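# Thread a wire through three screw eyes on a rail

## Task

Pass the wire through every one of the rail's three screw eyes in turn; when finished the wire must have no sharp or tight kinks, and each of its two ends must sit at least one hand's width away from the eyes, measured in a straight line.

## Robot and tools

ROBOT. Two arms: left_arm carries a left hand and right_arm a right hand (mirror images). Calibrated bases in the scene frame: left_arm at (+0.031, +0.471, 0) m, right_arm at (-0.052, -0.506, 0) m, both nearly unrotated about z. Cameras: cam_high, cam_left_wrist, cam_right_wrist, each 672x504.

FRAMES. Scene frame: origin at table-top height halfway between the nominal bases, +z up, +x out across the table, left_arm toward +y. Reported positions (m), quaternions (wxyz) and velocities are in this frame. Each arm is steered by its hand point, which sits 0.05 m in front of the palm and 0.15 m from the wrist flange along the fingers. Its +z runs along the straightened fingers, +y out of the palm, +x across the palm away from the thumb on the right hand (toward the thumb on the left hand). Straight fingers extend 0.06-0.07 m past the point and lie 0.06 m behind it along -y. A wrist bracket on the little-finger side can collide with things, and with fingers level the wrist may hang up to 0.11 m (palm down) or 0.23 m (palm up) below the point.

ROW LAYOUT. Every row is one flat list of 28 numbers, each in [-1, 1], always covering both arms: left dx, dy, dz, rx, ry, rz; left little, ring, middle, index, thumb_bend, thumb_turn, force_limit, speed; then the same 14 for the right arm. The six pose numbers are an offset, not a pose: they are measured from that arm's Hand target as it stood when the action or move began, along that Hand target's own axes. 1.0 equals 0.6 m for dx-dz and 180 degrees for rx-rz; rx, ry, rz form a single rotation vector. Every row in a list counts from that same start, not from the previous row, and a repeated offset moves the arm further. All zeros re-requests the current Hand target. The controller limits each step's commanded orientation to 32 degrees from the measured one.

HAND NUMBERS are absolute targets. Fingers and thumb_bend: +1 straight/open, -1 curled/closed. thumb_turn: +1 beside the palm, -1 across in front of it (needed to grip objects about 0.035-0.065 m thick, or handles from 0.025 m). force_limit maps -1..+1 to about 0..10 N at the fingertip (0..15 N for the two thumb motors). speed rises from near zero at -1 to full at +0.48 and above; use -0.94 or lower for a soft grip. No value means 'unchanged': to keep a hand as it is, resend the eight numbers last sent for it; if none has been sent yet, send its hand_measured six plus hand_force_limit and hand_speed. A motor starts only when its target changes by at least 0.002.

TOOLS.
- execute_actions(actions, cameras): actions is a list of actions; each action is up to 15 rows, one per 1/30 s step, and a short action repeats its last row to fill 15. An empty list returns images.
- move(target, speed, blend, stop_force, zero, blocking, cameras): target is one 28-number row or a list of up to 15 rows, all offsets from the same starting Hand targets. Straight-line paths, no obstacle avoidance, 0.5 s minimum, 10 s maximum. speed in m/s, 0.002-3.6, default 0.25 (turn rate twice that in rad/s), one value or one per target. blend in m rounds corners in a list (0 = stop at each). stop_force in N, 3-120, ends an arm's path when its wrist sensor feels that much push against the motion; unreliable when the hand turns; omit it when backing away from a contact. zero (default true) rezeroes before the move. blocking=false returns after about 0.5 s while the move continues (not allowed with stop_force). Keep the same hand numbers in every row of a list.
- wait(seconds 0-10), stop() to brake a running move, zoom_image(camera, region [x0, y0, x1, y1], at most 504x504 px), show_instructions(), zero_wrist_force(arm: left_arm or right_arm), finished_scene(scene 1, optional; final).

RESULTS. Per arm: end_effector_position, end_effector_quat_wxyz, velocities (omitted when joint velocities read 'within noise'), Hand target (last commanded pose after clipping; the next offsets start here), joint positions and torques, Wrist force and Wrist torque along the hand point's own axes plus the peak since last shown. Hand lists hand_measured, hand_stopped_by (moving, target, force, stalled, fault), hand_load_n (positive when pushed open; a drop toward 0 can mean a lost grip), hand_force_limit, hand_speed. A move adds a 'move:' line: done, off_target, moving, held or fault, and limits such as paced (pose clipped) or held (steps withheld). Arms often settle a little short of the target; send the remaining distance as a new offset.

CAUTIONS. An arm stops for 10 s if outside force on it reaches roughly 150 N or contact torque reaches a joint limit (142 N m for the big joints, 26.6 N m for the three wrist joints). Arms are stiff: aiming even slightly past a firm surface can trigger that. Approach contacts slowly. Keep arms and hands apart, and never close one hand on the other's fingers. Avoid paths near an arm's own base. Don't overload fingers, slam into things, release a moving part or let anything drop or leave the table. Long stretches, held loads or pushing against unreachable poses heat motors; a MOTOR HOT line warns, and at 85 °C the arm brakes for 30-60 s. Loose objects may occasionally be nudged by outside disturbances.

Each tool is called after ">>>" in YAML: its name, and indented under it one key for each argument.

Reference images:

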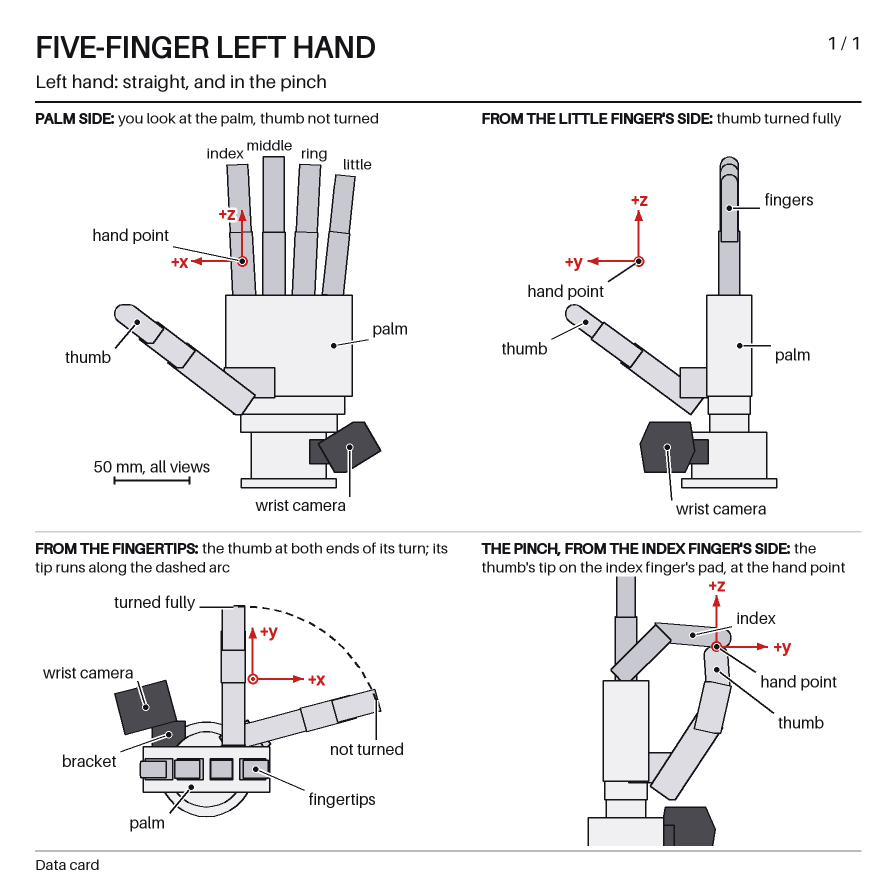

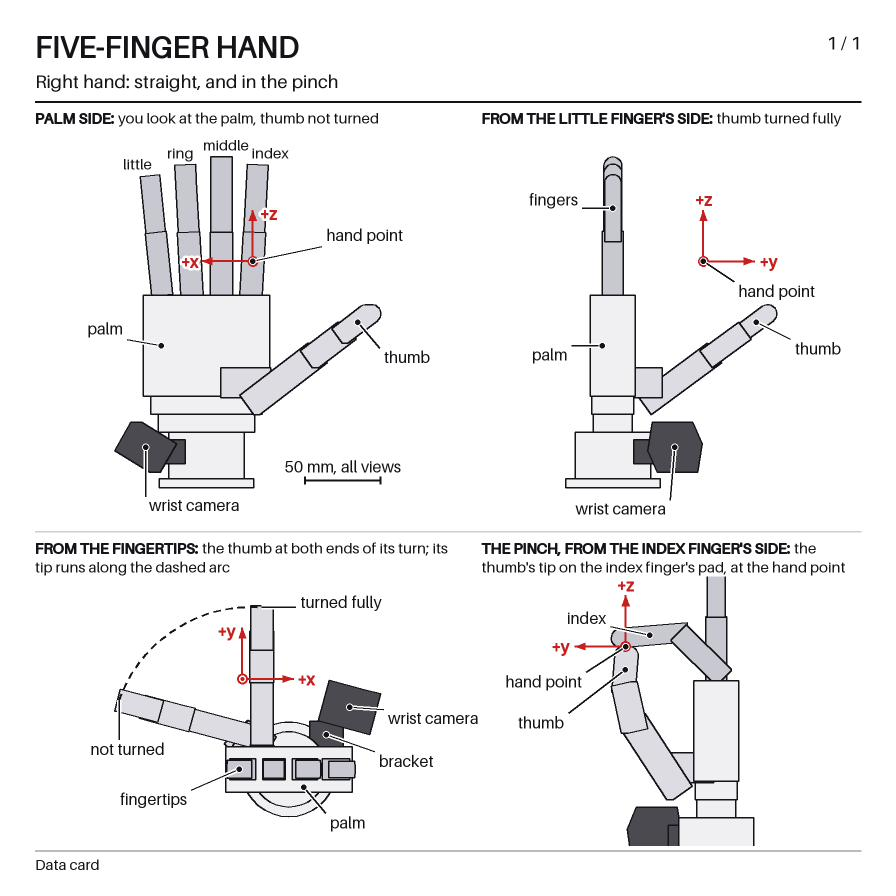

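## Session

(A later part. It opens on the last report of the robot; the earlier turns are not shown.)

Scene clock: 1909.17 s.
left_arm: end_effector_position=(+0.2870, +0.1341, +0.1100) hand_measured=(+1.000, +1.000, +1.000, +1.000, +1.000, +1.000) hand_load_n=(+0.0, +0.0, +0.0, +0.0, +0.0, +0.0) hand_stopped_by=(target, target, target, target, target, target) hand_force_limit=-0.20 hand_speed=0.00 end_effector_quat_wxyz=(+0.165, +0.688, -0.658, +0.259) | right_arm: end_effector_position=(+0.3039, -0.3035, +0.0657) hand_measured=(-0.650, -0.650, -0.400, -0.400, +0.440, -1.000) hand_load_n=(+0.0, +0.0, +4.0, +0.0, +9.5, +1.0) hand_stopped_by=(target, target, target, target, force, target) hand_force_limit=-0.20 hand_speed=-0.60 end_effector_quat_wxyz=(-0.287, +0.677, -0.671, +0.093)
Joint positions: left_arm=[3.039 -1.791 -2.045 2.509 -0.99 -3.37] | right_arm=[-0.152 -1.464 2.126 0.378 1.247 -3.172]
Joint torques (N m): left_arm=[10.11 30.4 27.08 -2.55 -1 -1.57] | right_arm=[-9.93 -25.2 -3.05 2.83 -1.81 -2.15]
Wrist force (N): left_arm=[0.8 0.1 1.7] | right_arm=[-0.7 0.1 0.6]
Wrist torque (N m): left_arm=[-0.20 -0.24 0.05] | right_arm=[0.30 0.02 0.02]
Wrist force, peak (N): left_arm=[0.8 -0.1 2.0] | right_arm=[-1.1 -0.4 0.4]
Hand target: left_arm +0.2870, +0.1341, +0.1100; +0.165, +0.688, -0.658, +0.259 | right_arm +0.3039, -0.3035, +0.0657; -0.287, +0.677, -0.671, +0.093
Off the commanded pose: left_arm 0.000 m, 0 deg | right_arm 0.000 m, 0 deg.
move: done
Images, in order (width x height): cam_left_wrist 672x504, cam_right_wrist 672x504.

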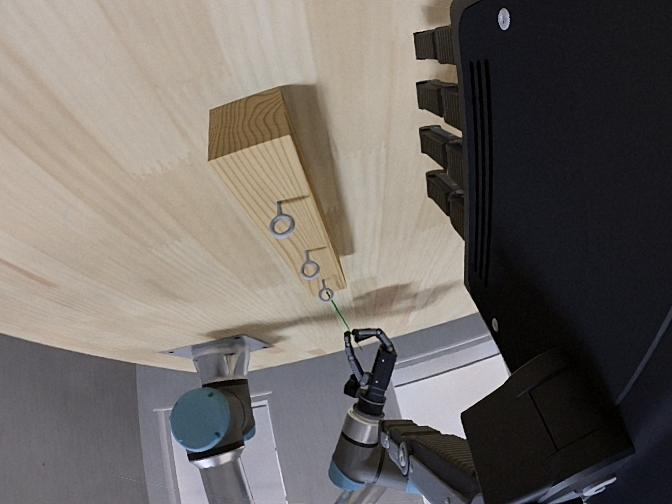

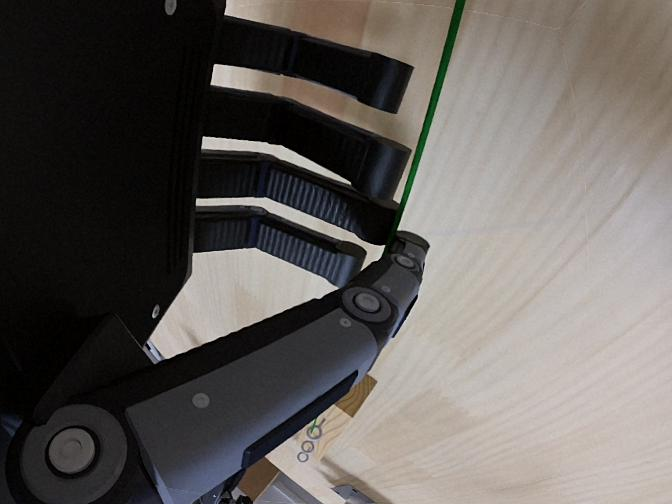

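>>> move:
  target:
    - [0,0,0,0,0,0,1,1,1,1,1,1,-0.2,0, 0.0003,0.0026,-0.0038,0,0,0,-0.65,-0.65,-0.4,-0.4,0.3,-1,-0.2,-0.6]
    - [0,0,0,0,0,0,1,1,1,1,1,1,-0.2,0, -0.0329,0.0047,0.005,0,0,0,-0.65,-0.65,-0.4,-0.4,0.3,-1,-0.2,-0.6]
  speed: 0.02
  stop_force: 4
  cameras: ["cam_left_wrist","cam_right_wrist"]

>>> zoom_image:
  camera: "cam_left_wrist"
  region: [270, 200, 390, 350]

>>> zoom_image:
  camera: "cam_right_wrist"
  region: [280, 400, 360, 480]

Scene clock: 1938.03 s.
left_arm: end_effector_position=(+0.2870, +0.1341, +0.1100) hand_measured=(+1.000, +1.000, +1.000, +1.000, +1.000, +1.000) hand_load_n=(+0.0, +0.0, +0.0, +0.0, +0.0, +0.0) hand_stopped_by=(target, target, target, target, target, target) hand_force_limit=-0.20 hand_speed=0.00 end_effector_quat_wxyz=(+0.165, +0.688, -0.658, +0.259) | right_arm: end_effector_position=(+0.3014, -0.2836, +0.0669) hand_measured=(-0.650, -0.650, -0.400, -0.400, +0.440, -1.000) hand_load_n=(+0.0, +0.0, +3.5, +0.0, +9.5, +1.0) hand_stopped_by=(target, target, target, target, force, target) hand_force_limit=-0.20 hand_speed=-0.60 end_effector_quat_wxyz=(-0.287, +0.677, -0.671, +0.093)
Joint positions: left_arm=[3.039 -1.791 -2.045 2.509 -0.99 -3.37] | right_arm=[-0.079 -1.458 2.111 0.368 1.284 -3.107]
Joint torques (N m): left_arm=[10.19 30.69 26.69 -2.35 -1.02 -1.66] | right_arm=[-10.06 -25.12 -3.04 2.67 -1.72 -2.09]
Wrist force (N): left_arm=[0.7 0.0 1.6] | right_arm=[-0.7 -0.3 0.8]
Wrist torque (N m): left_arm=[-0.20 -0.23 0.06] | right_arm=[0.23 0.01 0.01]
Wrist force, peak (N): left_arm=[0.8 -0.2 2.1] | right_arm=[-1.0 -0.5 0.7]
Hand target: left_arm +0.2870, +0.1341, +0.1100; +0.165, +0.688, -0.658, +0.259 | right_arm +0.3014, -0.2836, +0.0669; -0.287, +0.677, -0.671, +0.093
Off the commanded pose: left_arm 0.000 m, 0 deg | right_arm 0.000 m, 0 deg.
move: done
Images, in order (width x height): cam_left_wrist 672x504, cam_right_wrist 672x504.

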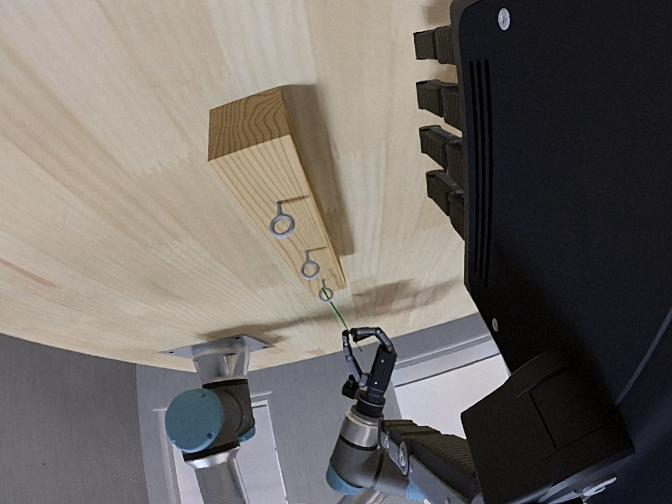

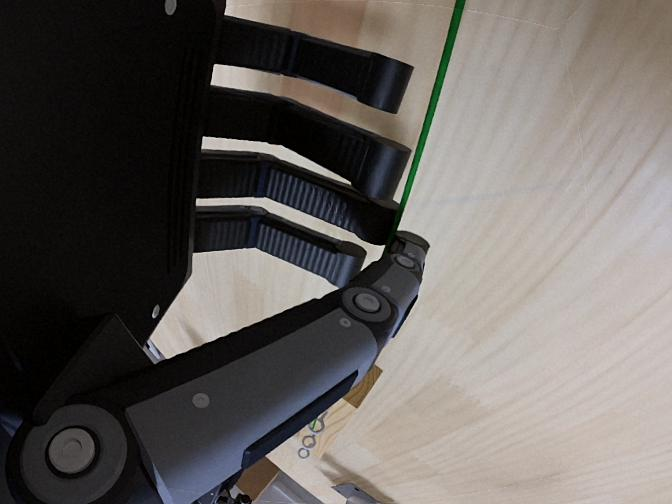

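Scaled by 3.360 from the camera's 672x504 image, which has a finer 960x720 frame.

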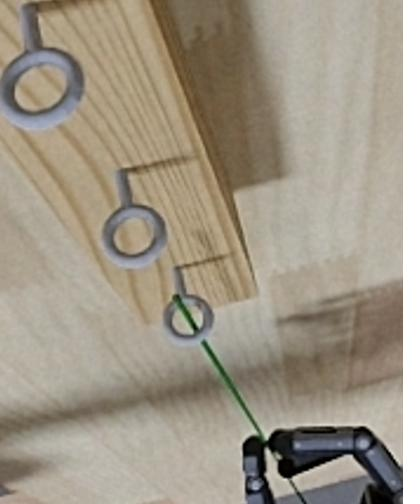

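Scaled by 6.300 from the camera's 672x504 image, which has a finer 960x720 frame.

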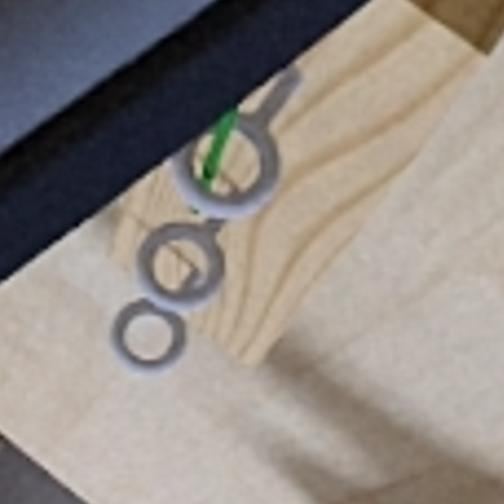

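>>> zoom_image:
  camera: "cam_left_wrist"
  region: [295, 250, 345, 310]

>>> zoom_image:
  camera: "cam_right_wrist"
  region: [295, 405, 335, 465]

Scaled by 8.400 from the camera's 672x504 image, which has a finer 960x720 frame.

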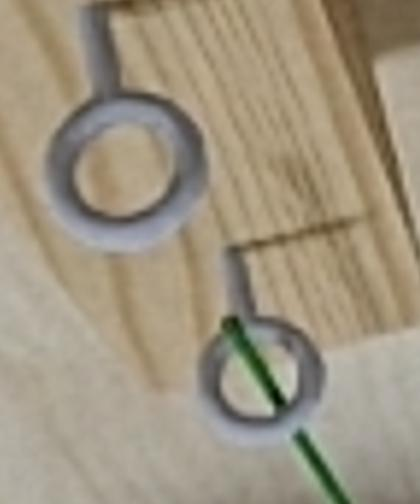

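Scaled by 8.400 from the camera's 672x504 image, which has a finer 960x720 frame.

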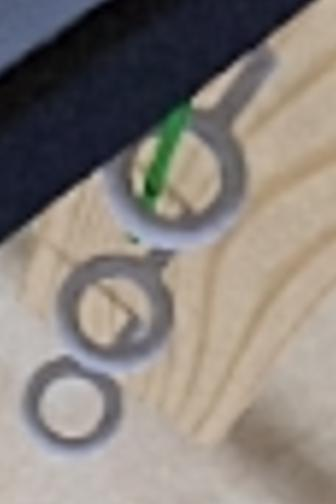

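>>> move:
  target:
    - [0,0,0,0,0,0,1,1,1,1,1,1,-0.2,0, -0.0326,0.0045,0.0085,0,0,0,-0.65,-0.65,-0.4,-0.4,0.3,-1,-0.2,-0.6]
  speed: 0.02
  stop_force: 4
  cameras: ["cam_left_wrist","cam_right_wrist"]

>>> zoom_image:
  camera: "cam_left_wrist"
  region: [270, 200, 390, 350]

>>> zoom_image:
  camera: "cam_right_wrist"
  region: [295, 395, 355, 465]

Scene clock: 1962.10 s.
left_arm: end_effector_position=(+0.2870, +0.1341, +0.1100) hand_measured=(+1.000, +1.000, +1.000, +1.000, +1.000, +1.000) hand_load_n=(+0.0, +0.0, +0.0, +0.0, +0.0, +0.0) hand_stopped_by=(target, target, target, target, target, target) hand_force_limit=-0.20 hand_speed=0.00 end_effector_quat_wxyz=(+0.165, +0.688, -0.658, +0.259) | right_arm: end_effector_position=(+0.3001, -0.2632, +0.0664) hand_measured=(-0.650, -0.650, -0.400, -0.400, +0.440, -1.000) hand_load_n=(+0.0, +0.0, +4.0, +0.0, +9.0, +1.0) hand_stopped_by=(target, target, target, target, force, target) hand_force_limit=-0.20 hand_speed=-0.60 end_effector_quat_wxyz=(-0.287, +0.677, -0.671, +0.093)
Joint positions: left_arm=[3.039 -1.791 -2.045 2.509 -0.99 -3.37] | right_arm=[-0.006 -1.443 2.091 0.357 1.323 -3.043]
Joint torques (N m): left_arm=[9.67 30.49 24.94 -2.07 -1.04 -1.59] | right_arm=[-9.63 -25.38 -3.1 2.65 -1.85 -2.14]
Wrist force (N): left_arm=[0.9 0.0 1.9] | right_arm=[-0.6 -0.4 0.3]
Wrist torque (N m): left_arm=[-0.22 -0.25 0.07] | right_arm=[0.25 0.00 0.01]
Wrist force, peak (N): left_arm=[1.0 0.1 1.9] | right_arm=[-1.1 -0.4 0.5]
Hand target: left_arm +0.2870, +0.1341, +0.1100; +0.165, +0.688, -0.658, +0.259 | right_arm +0.3001, -0.2632, +0.0664; -0.287, +0.677, -0.671, +0.093
Off the commanded pose: left_arm 0.000 m, 0 deg | right_arm 0.000 m, 0 deg.
move: done
Images, in order (width x height): cam_left_wrist 672x504, cam_right_wrist 672x504.

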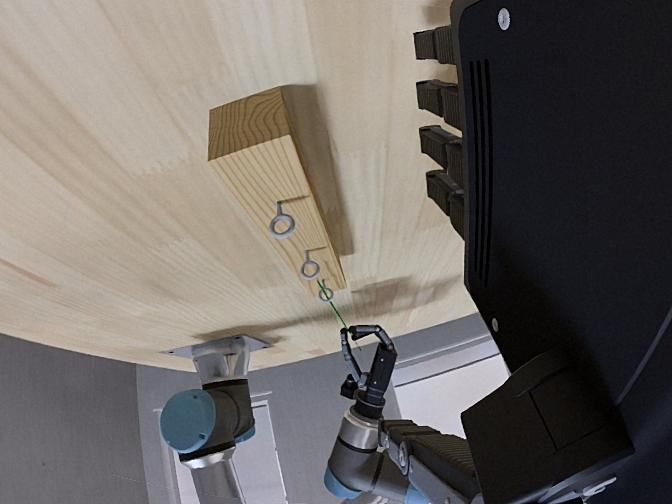

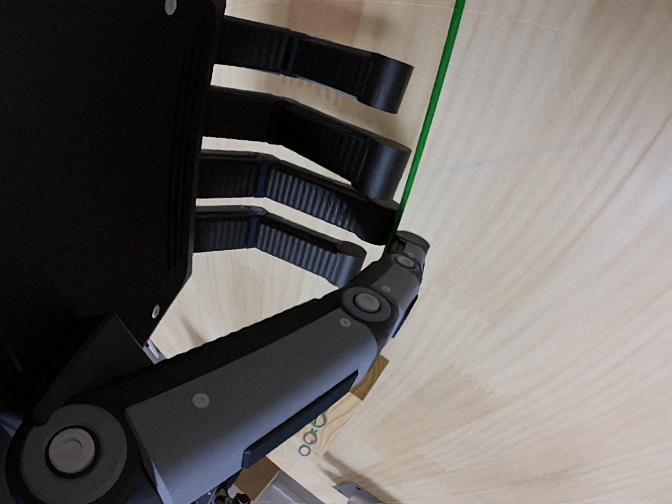

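Scaled by 3.360 from the camera's 672x504 image, which has a finer 960x720 frame.

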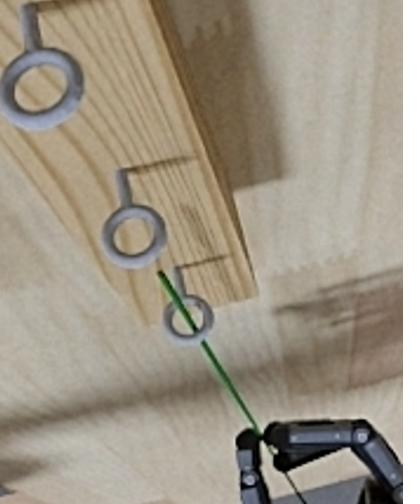

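Scaled by 7.200 from the camera's 672x504 image, which has a finer 960x720 frame.

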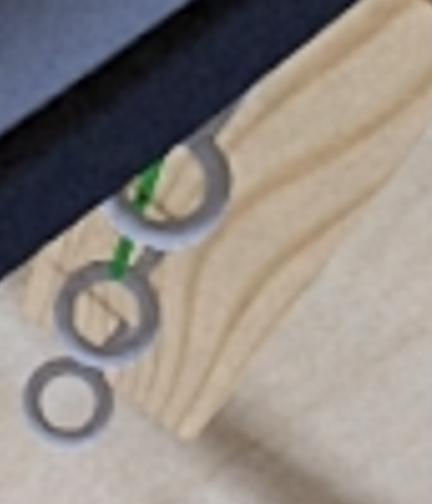

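>>> move:
  target:
    - [0,0,0,0,0,0,1,1,1,1,1,1,-0.2,0, -0.0558,0.0064,0.0157,0,0,0,-0.65,-0.65,-0.4,-0.4,0.3,-1,-0.2,-0.6]
  speed: 0.02
  stop_force: 4
  cameras: ["cam_left_wrist","cam_right_wrist"]

>>> zoom_image:
  camera: "cam_left_wrist"
  region: [270, 200, 390, 350]

>>> zoom_image:
  camera: "cam_right_wrist"
  region: [295, 395, 355, 465]

Scene clock: 1975.00 s.
left_arm: end_effector_position=(+0.2870, +0.1341, +0.1100) hand_measured=(+1.000, +1.000, +1.000, +1.000, +1.000, +1.000) hand_load_n=(+0.0, +0.0, +0.0, +0.0, +0.0, +0.0) hand_stopped_by=(target, target, target, target, target, target) hand_force_limit=-0.20 hand_speed=0.00 end_effector_quat_wxyz=(+0.165, +0.688, -0.658, +0.259) | right_arm: end_effector_position=(+0.2989, -0.2282, +0.0654) hand_measured=(-0.650, -0.650, -0.400, -0.400, +0.440, -1.000) hand_load_n=(+0.0, +0.0, +3.5, +0.0, +9.5, +1.0) hand_stopped_by=(target, target, target, target, force, target) hand_force_limit=-0.20 hand_speed=-0.60 end_effector_quat_wxyz=(-0.287, +0.677, -0.671, +0.093)
Joint positions: left_arm=[3.039 -1.791 -2.045 2.509 -0.99 -3.37] | right_arm=[0.114 -1.408 2.046 0.344 1.388 -2.94]
Joint torques (N m): left_arm=[9.31 30.65 24.94 -1.91 -1.04 -1.47] | right_arm=[-9.53 -27.39 -3.25 2.2 -1.6 -2.09]
Wrist force (N): left_arm=[0.8 0.1 1.8] | right_arm=[-0.4 -0.2 0.4]
Wrist torque (N m): left_arm=[-0.21 -0.24 0.06] | right_arm=[0.28 -0.04 0.02]
Wrist force, peak (N): left_arm=[0.9 -0.3 2.0] | right_arm=[-0.8 -0.4 1.0]
Hand target: left_arm +0.2870, +0.1341, +0.1100; +0.165, +0.688, -0.658, +0.259 | right_arm +0.2989, -0.2283, +0.0654; -0.287, +0.677, -0.671, +0.093
Off the commanded pose: left_arm 0.000 m, 0 deg | right_arm 0.000 m, 0 deg.
move: done
Images, in order (width x height): cam_left_wrist 672x504, cam_right_wrist 672x504.

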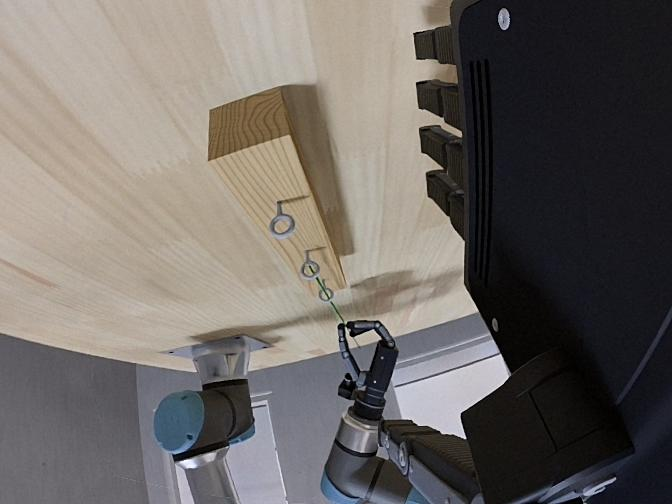

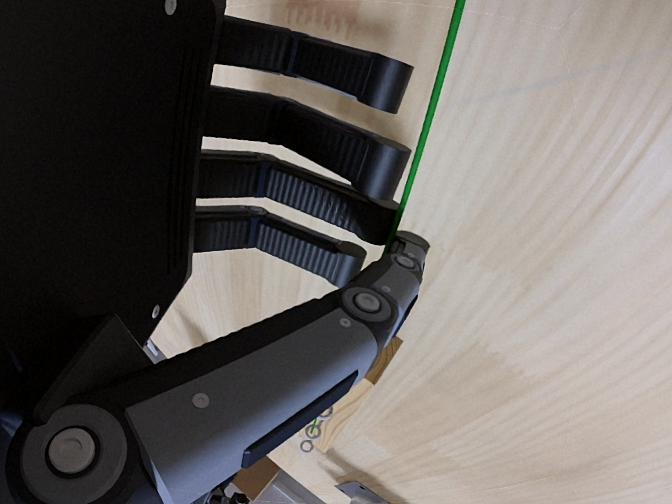

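Scaled by 3.360 from the camera's 672x504 image, which has a finer 960x720 frame.

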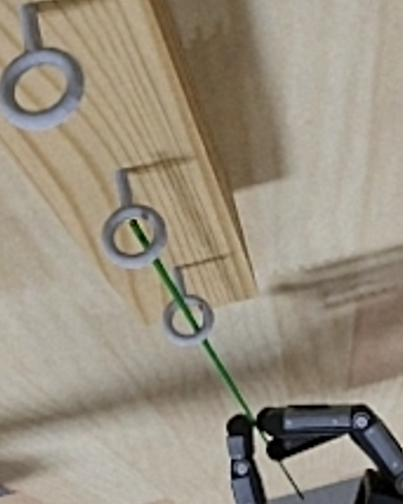

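Scaled by 7.200 from the camera's 672x504 image, which has a finer 960x720 frame.

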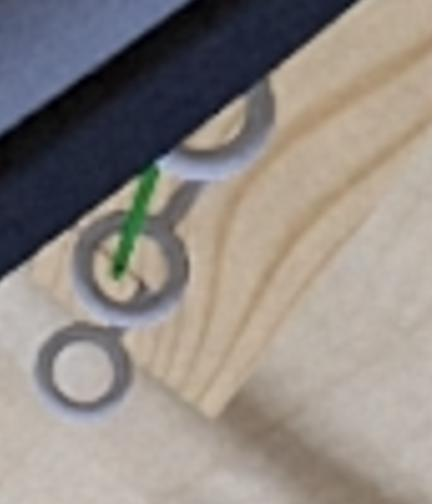

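>>> zoom_image:
  camera: "cam_left_wrist"
  region: [290, 245, 350, 315]

Scaled by 7.200 from the camera's 672x504 image, which has a finer 960x720 frame.

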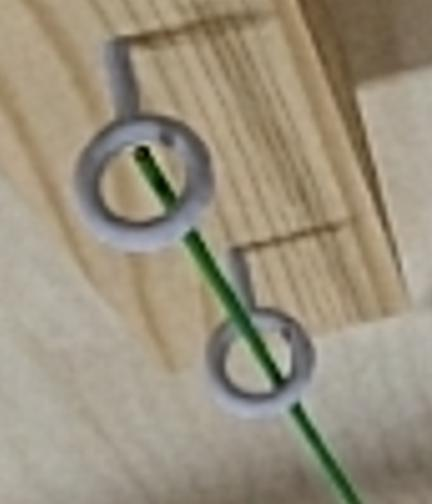

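>>> move:
  target:
    - [0,0,0,0,0,0,1,1,1,1,1,1,-0.2,0, 0.0003,-0.0031,0.0019,-0.0013,-0.0048,-0.0034,-0.65,-0.65,-0.4,-0.4,0.3,-1,-0.2,-0.6]
  speed: 0.02
  cameras: []

>>> move:
  target:
    - [0,0,0,0,0,0,1,1,1,1,1,1,-0.2,0, -0.0641,0.0044,0.0176,0,0,0,-0.65,-0.65,-0.4,-0.4,0.3,-1,-0.2,-0.6]
  speed: 0.02
  stop_force: 4
  cameras: ["cam_left_wrist","cam_right_wrist"]

>>> zoom_image:
  camera: "cam_left_wrist"
  region: [270, 200, 390, 350]

>>> zoom_image:
  camera: "cam_right_wrist"
  region: [295, 395, 355, 465]

Scene clock: 2000.57 s.
left_arm: end_effector_position=(+0.2870, +0.1341, +0.1100) hand_measured=(+1.000, +1.000, +1.000, +1.000, +1.000, +1.000) hand_load_n=(+0.0, +0.0, +0.0, +0.0, +0.0, +0.0) hand_stopped_by=(target, target, target, target, target, target) hand_force_limit=-0.20 hand_speed=0.00 end_effector_quat_wxyz=(+0.165, +0.688, -0.658, +0.259) | right_arm: end_effector_position=(+0.3012, -0.2283, +0.0654) hand_measured=(-0.650, -0.650, -0.400, -0.400, +0.440, -1.000) hand_load_n=(+0.0, +0.0, +4.0, +0.0, +9.0, +1.0) hand_stopped_by=(target, target, target, target, force, target) hand_force_limit=-0.20 hand_speed=-0.60 end_effector_quat_wxyz=(-0.290, +0.682, -0.666, +0.088) end_effector_velocity=(+0.001, -0.001, +0.000) end_effector_angular_velocity=(-0.003, -0.001, -0.004)
Joint positions: left_arm=[3.039 -1.791 -2.045 2.509 -0.99 -3.37] | right_arm=[0.102 -1.402 2.042 0.346 1.366 -2.961]
Joint velocities: left_arm=[within noise] | right_arm=[0 -0.001 0 0 0.005 0.002]
Joint torques (N m): left_arm=[9.83 30.96 23.81 -1.66 -0.99 -1.6] | right_arm=[7.09 -25.28 -19.4 2.28 1.42 2.37]
Wrist force (N): left_arm=[0.5 0.0 1.7] | right_arm=[-0.5 -0.3 0.4]
Wrist torque (N m): left_arm=[-0.21 -0.20 0.04] | right_arm=[0.26 -0.01 0.09]
Wrist force, peak (N): left_arm=[0.7 -0.6 2.0] | right_arm=[-0.9 -0.4 0.8]
Hand target: left_arm +0.2870, +0.1341, +0.1100; +0.165, +0.688, -0.658, +0.259 | right_arm +0.3011, -0.2282, +0.0654; -0.290, +0.682, -0.666, +0.088
Off the commanded pose: left_arm 0.000 m, 0 deg | right_arm 0.000 m, 0 deg.
move: done
No camera images: "cameras" was empty.

Scene clock: 2003.53 s.
left_arm: end_effector_position=(+0.2870, +0.1341, +0.1100) hand_measured=(+1.000, +1.000, +1.000, +1.000, +1.000, +1.000) hand_load_n=(+0.0, +0.0, +0.0, +0.0, -0.5, +0.0) hand_stopped_by=(target, target, target, target, target, target) hand_force_limit=-0.20 hand_speed=0.00 end_effector_quat_wxyz=(+0.165, +0.688, -0.658, +0.259) | right_arm: end_effector_position=(+0.3004, -0.1883, +0.0657) hand_measured=(-0.650, -0.650, -0.400, -0.400, +0.440, -1.000) hand_load_n=(+0.0, +0.0, +4.0, +0.0, +9.5, +1.0) hand_stopped_by=(target, target, target, target, force, target) hand_force_limit=-0.20 hand_speed=-0.60 end_effector_quat_wxyz=(-0.290, +0.682, -0.666, +0.088)
Joint positions: left_arm=[3.039 -1.791 -2.045 2.509 -0.99 -3.37] | right_arm=[0.227 -1.356 1.979 0.345 1.436 -2.856]
Joint torques (N m): left_arm=[10.39 30.44 22.81 -1.56 -1.06 -1.57] | right_arm=[-10.45 -29.27 -3.99 1.09 -1.65 -2.11]
Wrist force (N): left_arm=[0.8 0.0 1.7] | right_arm=[-0.4 0.0 0.5]
Wrist torque (N m): left_arm=[-0.21 -0.23 0.06] | right_arm=[0.30 -0.04 0.02]
Wrist force, peak (N): left_arm=[0.8 -0.3 2.0] | right_arm=[-0.7 0.0 0.8]
Hand target: left_arm +0.2870, +0.1341, +0.1100; +0.165, +0.688, -0.658, +0.259 | right_arm +0.3004, -0.1883, +0.0657; -0.290, +0.682, -0.666, +0.088
Off the commanded pose: left_arm 0.000 m, 0 deg | right_arm 0.000 m, 0 deg.
move: done
Images, in order (width x height): cam_left_wrist 672x504, cam_right_wrist 672x504.

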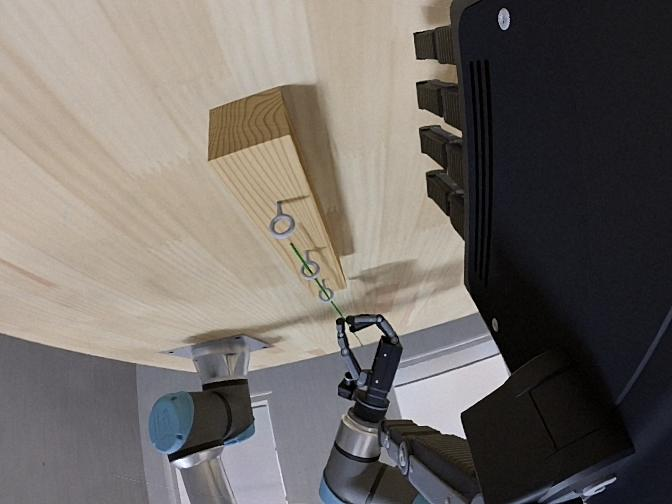

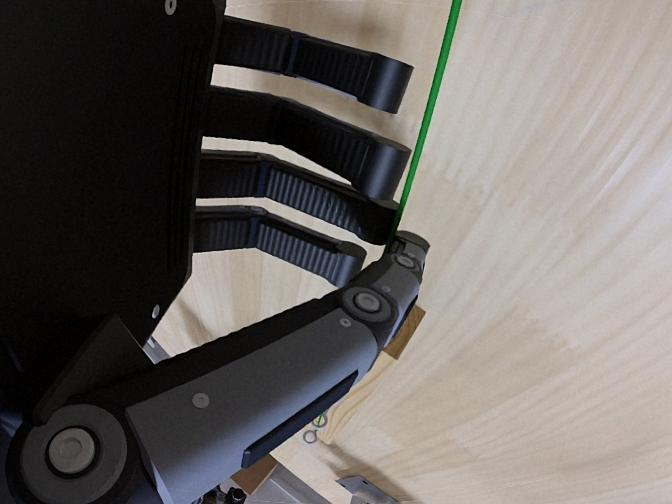

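Scaled by 3.360 from the camera's 672x504 image, which has a finer 960x720 frame.

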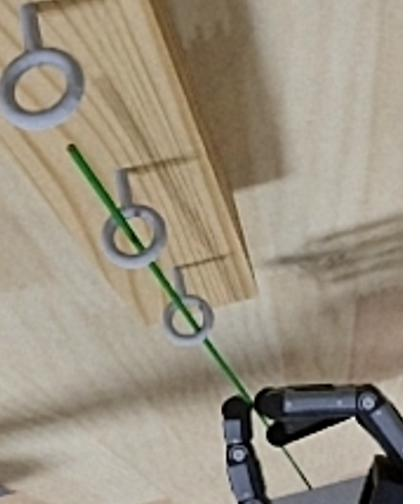

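Scaled by 7.200 from the camera's 672x504 image, which has a finer 960x720 frame.

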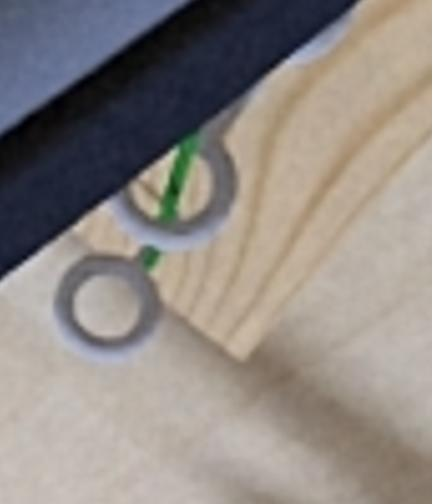

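>>> move:
  target:
    - [0,0,0,0,0,0,1,1,1,1,1,1,-0.2,0, -0.024,-0.0018,0.0075,0,0,0,-0.65,-0.65,-0.4,-0.4,0.3,-1,-0.2,-0.6]
  speed: 0.02
  stop_force: 4
  cameras: ["cam_left_wrist","cam_right_wrist"]

>>> zoom_image:
  camera: "cam_left_wrist"
  region: [260, 190, 350, 310]

>>> zoom_image:
  camera: "cam_right_wrist"
  region: [295, 395, 355, 465]

Scene clock: 2019.43 s.
left_arm: end_effector_position=(+0.2870, +0.1341, +0.1100) hand_measured=(+1.000, +1.000, +1.000, +1.000, +1.000, +1.000) hand_load_n=(+0.0, +0.0, -0.5, +0.0, -0.5, +0.0) hand_stopped_by=(target, target, target, target, target, target) hand_force_limit=-0.20 hand_speed=0.00 end_effector_quat_wxyz=(+0.165, +0.688, -0.658, +0.259) | right_arm: end_effector_position=(+0.3022, -0.1733, +0.0664) hand_measured=(-0.650, -0.650, -0.400, -0.400, +0.440, -1.000) hand_load_n=(+0.0, +0.0, +4.0, +0.0, +9.5, +1.0) hand_stopped_by=(target, target, target, target, force, target) hand_force_limit=-0.20 hand_speed=-0.60 end_effector_quat_wxyz=(-0.290, +0.682, -0.666, +0.088)
Joint positions: left_arm=[3.039 -1.791 -2.045 2.509 -0.99 -3.37] | right_arm=[0.269 -1.334 1.947 0.351 1.46 -2.821]
Joint torques (N m): left_arm=[9.98 30.89 22.63 -1.36 -1.03 -1.39] | right_arm=[-10.15 -31.09 -3.21 -0.07 -1.49 -2.07]
Wrist force (N): left_arm=[0.6 -0.2 1.5] | right_arm=[-0.4 0.3 0.5]
Wrist torque (N m): left_arm=[-0.22 -0.20 0.05] | right_arm=[0.34 -0.04 0.02]
Wrist force, peak (N): left_arm=[0.8 0.1 2.1] | right_arm=[-0.7 -0.3 0.9]
Hand target: left_arm +0.2870, +0.1341, +0.1100; +0.165, +0.688, -0.658, +0.259 | right_arm +0.3022, -0.1733, +0.0664; -0.290, +0.682, -0.666, +0.088
Off the commanded pose: left_arm 0.000 m, 0 deg | right_arm 0.000 m, 0 deg.
move: done
Images, in order (width x height): cam_left_wrist 672x504, cam_right_wrist 672x504.

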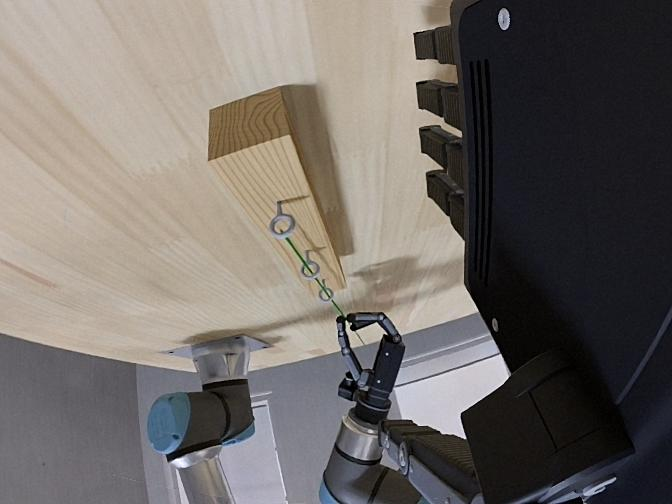

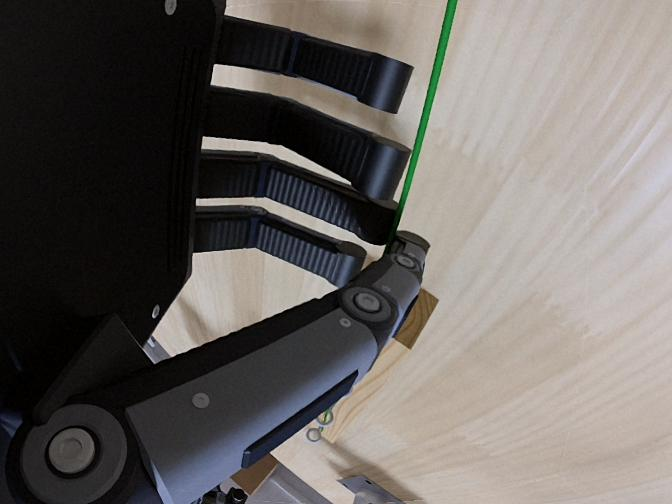

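Scaled by 4.200 from the camera's 672x504 image, which has a finer 960x720 frame.

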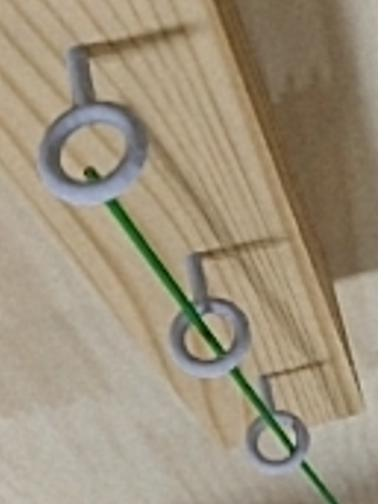

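Scaled by 7.200 from the camera's 672x504 image, which has a finer 960x720 frame.

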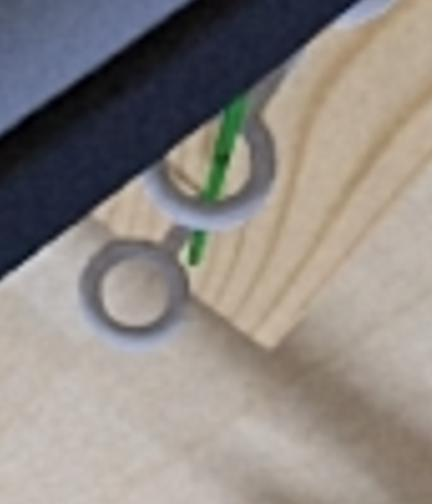

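>>> zoom_image:
  camera: "cam_right_wrist"
  region: [300, 400, 345, 450]

>>> zoom_image:
  camera: "cam_left_wrist"
  region: [260, 190, 320, 250]

Scaled by 10.080 from the camera's 672x504 image, which has a finer 960x720 frame.

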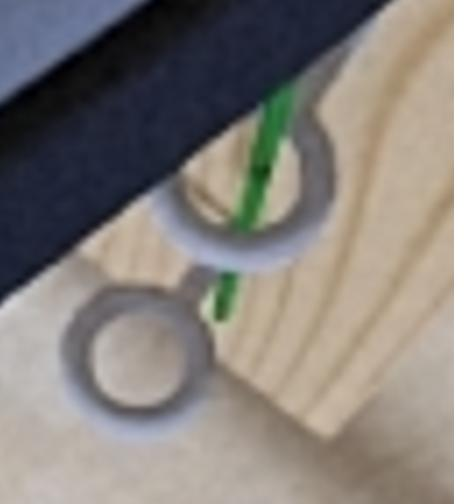

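Scaled by 8.400 from the camera's 672x504 image, which has a finer 960x720 frame.

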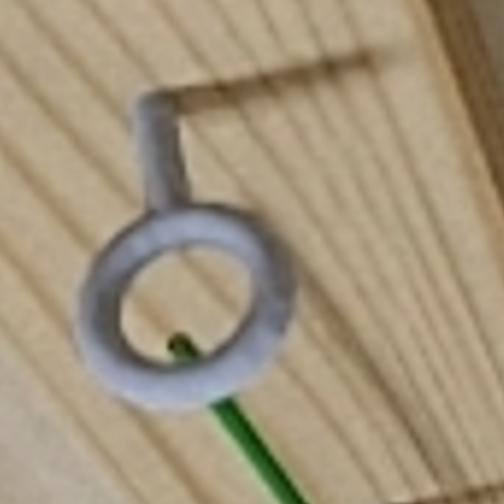

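>>> move:
  target:
    - [0,0,0,0,0,0,1,1,1,1,1,1,-0.2,0, -0.0003,0.0071,-0.0027,0.0033,0.0024,0.011,-0.65,-0.65,-0.4,-0.4,0.3,-1,-0.2,-0.6]
  speed: 0.02
  cameras: ["cam_left_wrist","cam_right_wrist"]

>>> zoom_image:
  camera: "cam_right_wrist"
  region: [300, 400, 345, 450]

>>> zoom_image:
  camera: "cam_left_wrist"
  region: [260, 190, 350, 310]

Scene clock: 2055.00 s.
left_arm: end_effector_position=(+0.2870, +0.1341, +0.1100) hand_measured=(+1.000, +1.000, +1.000, +1.000, +1.000, +1.000) hand_load_n=(+0.0, +0.0, -0.5, +0.0, +0.0, +0.0) hand_stopped_by=(target, target, target, target, target, target) hand_force_limit=-0.20 hand_speed=0.00 end_effector_quat_wxyz=(+0.165, +0.688, -0.658, +0.259) | right_arm: end_effector_position=(+0.2976, -0.1733, +0.0655) hand_measured=(-0.650, -0.650, -0.400, -0.400, +0.440, -1.000) hand_load_n=(+0.0, +0.5, +4.0, +0.0, +9.5, +0.5) hand_stopped_by=(target, target, target, target, force, target) hand_force_limit=-0.20 hand_speed=-0.60 end_effector_quat_wxyz=(-0.293, +0.668, -0.678, +0.089) end_effector_velocity=(+0.000, +0.000, +0.000) end_effector_angular_velocity=(-0.003, +0.000, +0.004)
Joint positions: left_arm=[3.039 -1.791 -2.045 2.509 -0.99 -3.37] | right_arm=[0.276 -1.348 1.969 0.334 1.475 -2.78]
Joint velocities: left_arm=[within noise] | right_arm=[0 0 0 0.001 0 -0.005]
Joint torques (N m): left_arm=[10.1 30.43 22.36 -1.22 -1.02 -1.52] | right_arm=[1.24 -19.87 -21.89 1.96 -0.98 -2.04]
Wrist force (N): left_arm=[0.8 0.1 1.8] | right_arm=[-0.3 -0.1 0.3]
Wrist torque (N m): left_arm=[-0.20 -0.23 0.06] | right_arm=[0.29 -0.04 -0.02]
Wrist force, peak (N): left_arm=[0.9 -0.2 2.0] | right_arm=[-0.6 0.0 0.9]
Hand target: left_arm +0.2870, +0.1341, +0.1100; +0.165, +0.688, -0.658, +0.259 | right_arm +0.2977, -0.1733, +0.0656; -0.293, +0.668, -0.678, +0.089
Off the commanded pose: left_arm 0.000 m, 0 deg | right_arm 0.000 m, 0 deg.
move: done
Images, in order (width x height): cam_left_wrist 672x504, cam_right_wrist 672x504.

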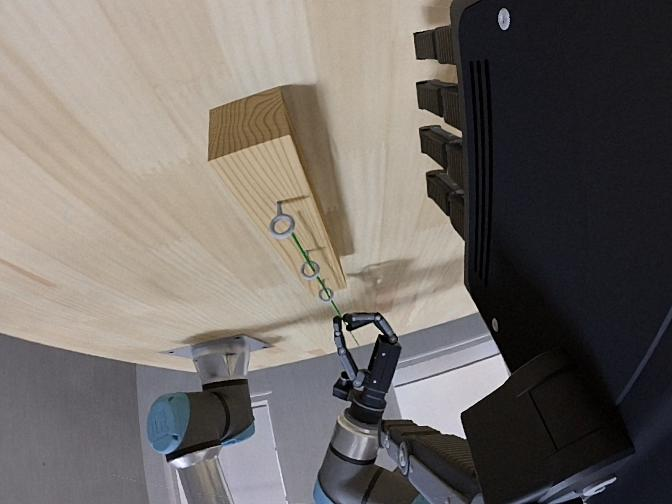

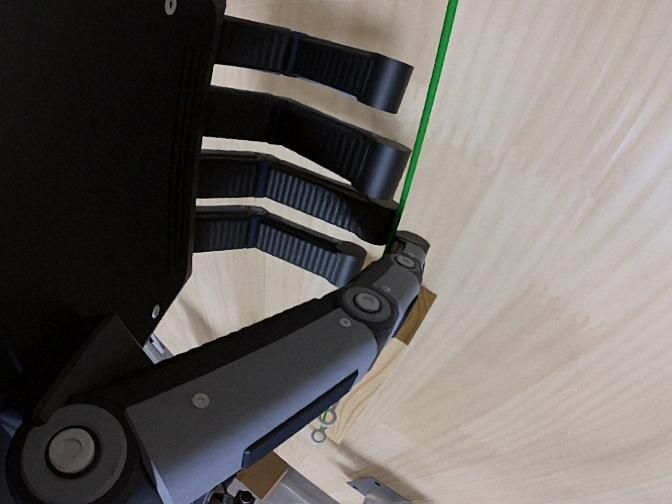

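Scaled by 10.080 from the camera's 672x504 image, which has a finer 960x720 frame.

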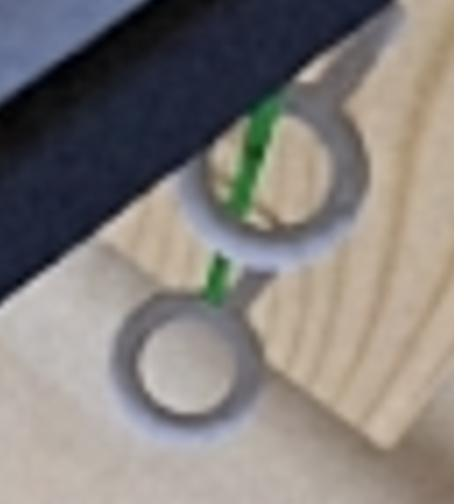

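Scaled by 4.200 from the camera's 672x504 image, which has a finer 960x720 frame.

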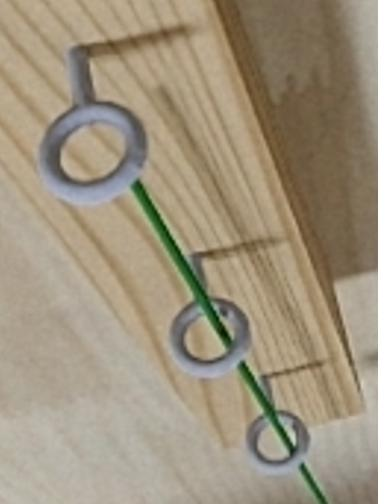

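>>> move:
  target:
    - [0,0,0,0,0,0,1,1,1,1,1,1,-0.2,0, -0.0003,0.0026,-0.0021,0.0002,-0.0024,0.0014,-0.65,-0.65,-0.4,-0.4,0.3,-1,-0.2,-0.6]
  speed: 0.02
  cameras: ["cam_left_wrist","cam_right_wrist"]

>>> zoom_image:
  camera: "cam_right_wrist"
  region: [300, 400, 345, 450]

>>> zoom_image:
  camera: "cam_left_wrist"
  region: [260, 190, 350, 310]

Scene clock: 2089.57 s.
left_arm: end_effector_position=(+0.2870, +0.1341, +0.1100) hand_measured=(+1.000, +1.000, +1.000, +1.000, +1.000, +1.000) hand_load_n=(+0.0, +0.0, +0.0, -0.5, +0.0, +0.0) hand_stopped_by=(target, target, target, target, target, target) hand_force_limit=-0.20 hand_speed=0.00 end_effector_quat_wxyz=(+0.165, +0.688, -0.658, +0.259) | right_arm: end_effector_position=(+0.2957, -0.1734, +0.0658) hand_measured=(-0.650, -0.650, -0.400, -0.400, +0.440, -1.000) hand_load_n=(+0.0, +0.0, +3.5, +0.0, +9.5, +1.0) hand_stopped_by=(target, target, target, target, force, target) hand_force_limit=-0.20 hand_speed=-0.60 end_effector_quat_wxyz=(-0.296, +0.667, -0.678, +0.086)
Joint positions: left_arm=[3.039 -1.791 -2.045 2.509 -0.99 -3.37] | right_arm=[0.272 -1.354 1.978 0.328 1.465 -2.779]
Joint torques (N m): left_arm=[9.52 29.84 21.3 -1.01 -1.03 -1.45] | right_arm=[-3.42 -20.34 -15.46 1.3 0.77 1.9]
Wrist force (N): left_arm=[0.8 0.0 1.7] | right_arm=[-0.4 0.0 0.3]
Wrist torque (N m): left_arm=[-0.21 -0.24 0.06] | right_arm=[0.29 -0.02 -0.04]
Wrist force, peak (N): left_arm=[1.0 -0.5 2.0] | right_arm=[-0.6 -0.2 0.8]
Hand target: left_arm +0.2870, +0.1341, +0.1100; +0.165, +0.688, -0.658, +0.259 | right_arm +0.2957, -0.1734, +0.0658; -0.296, +0.667, -0.678, +0.086
Off the commanded pose: left_arm 0.000 m, 0 deg | right_arm 0.000 m, 0 deg.
move: done
Images, in order (width x height): cam_left_wrist 672x504, cam_right_wrist 672x504.

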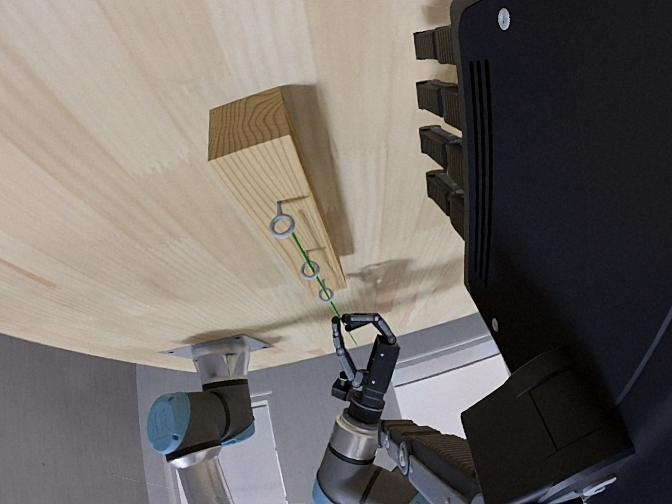

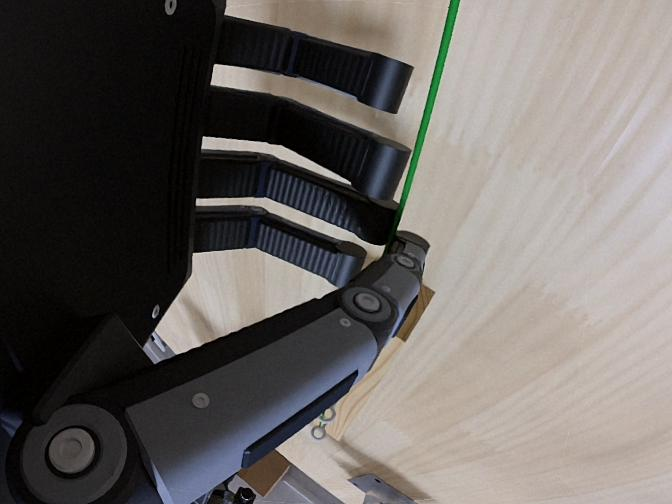

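Scaled by 10.080 from the camera's 672x504 image, which has a finer 960x720 frame.

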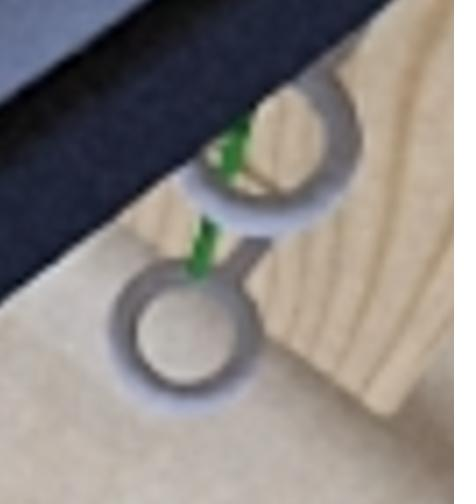

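Scaled by 4.200 from the camera's 672x504 image, which has a finer 960x720 frame.

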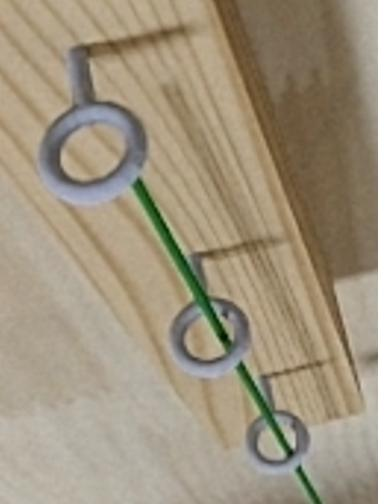

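>>> zoom_image:
  camera: "cam_left_wrist"
  region: [295, 250, 345, 320]

>>> zoom_image:
  camera: "cam_left_wrist"
  region: [290, 180, 380, 350]

Scaled by 7.200 from the camera's 672x504 image, which has a finer 960x720 frame.

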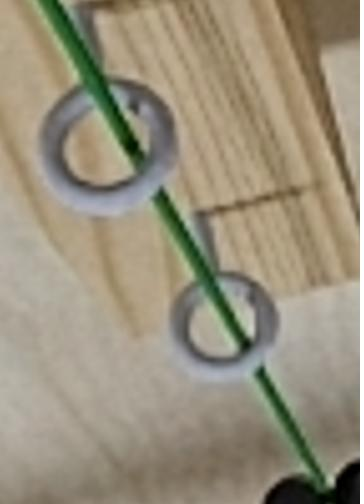

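Scaled by 2.965 from the camera's 672x504 image, which has a finer 960x720 frame.

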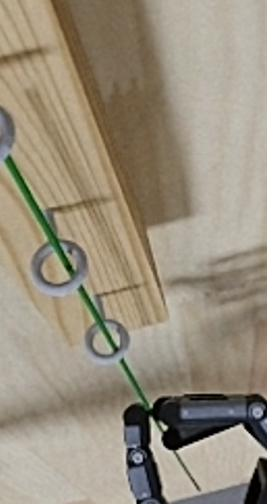

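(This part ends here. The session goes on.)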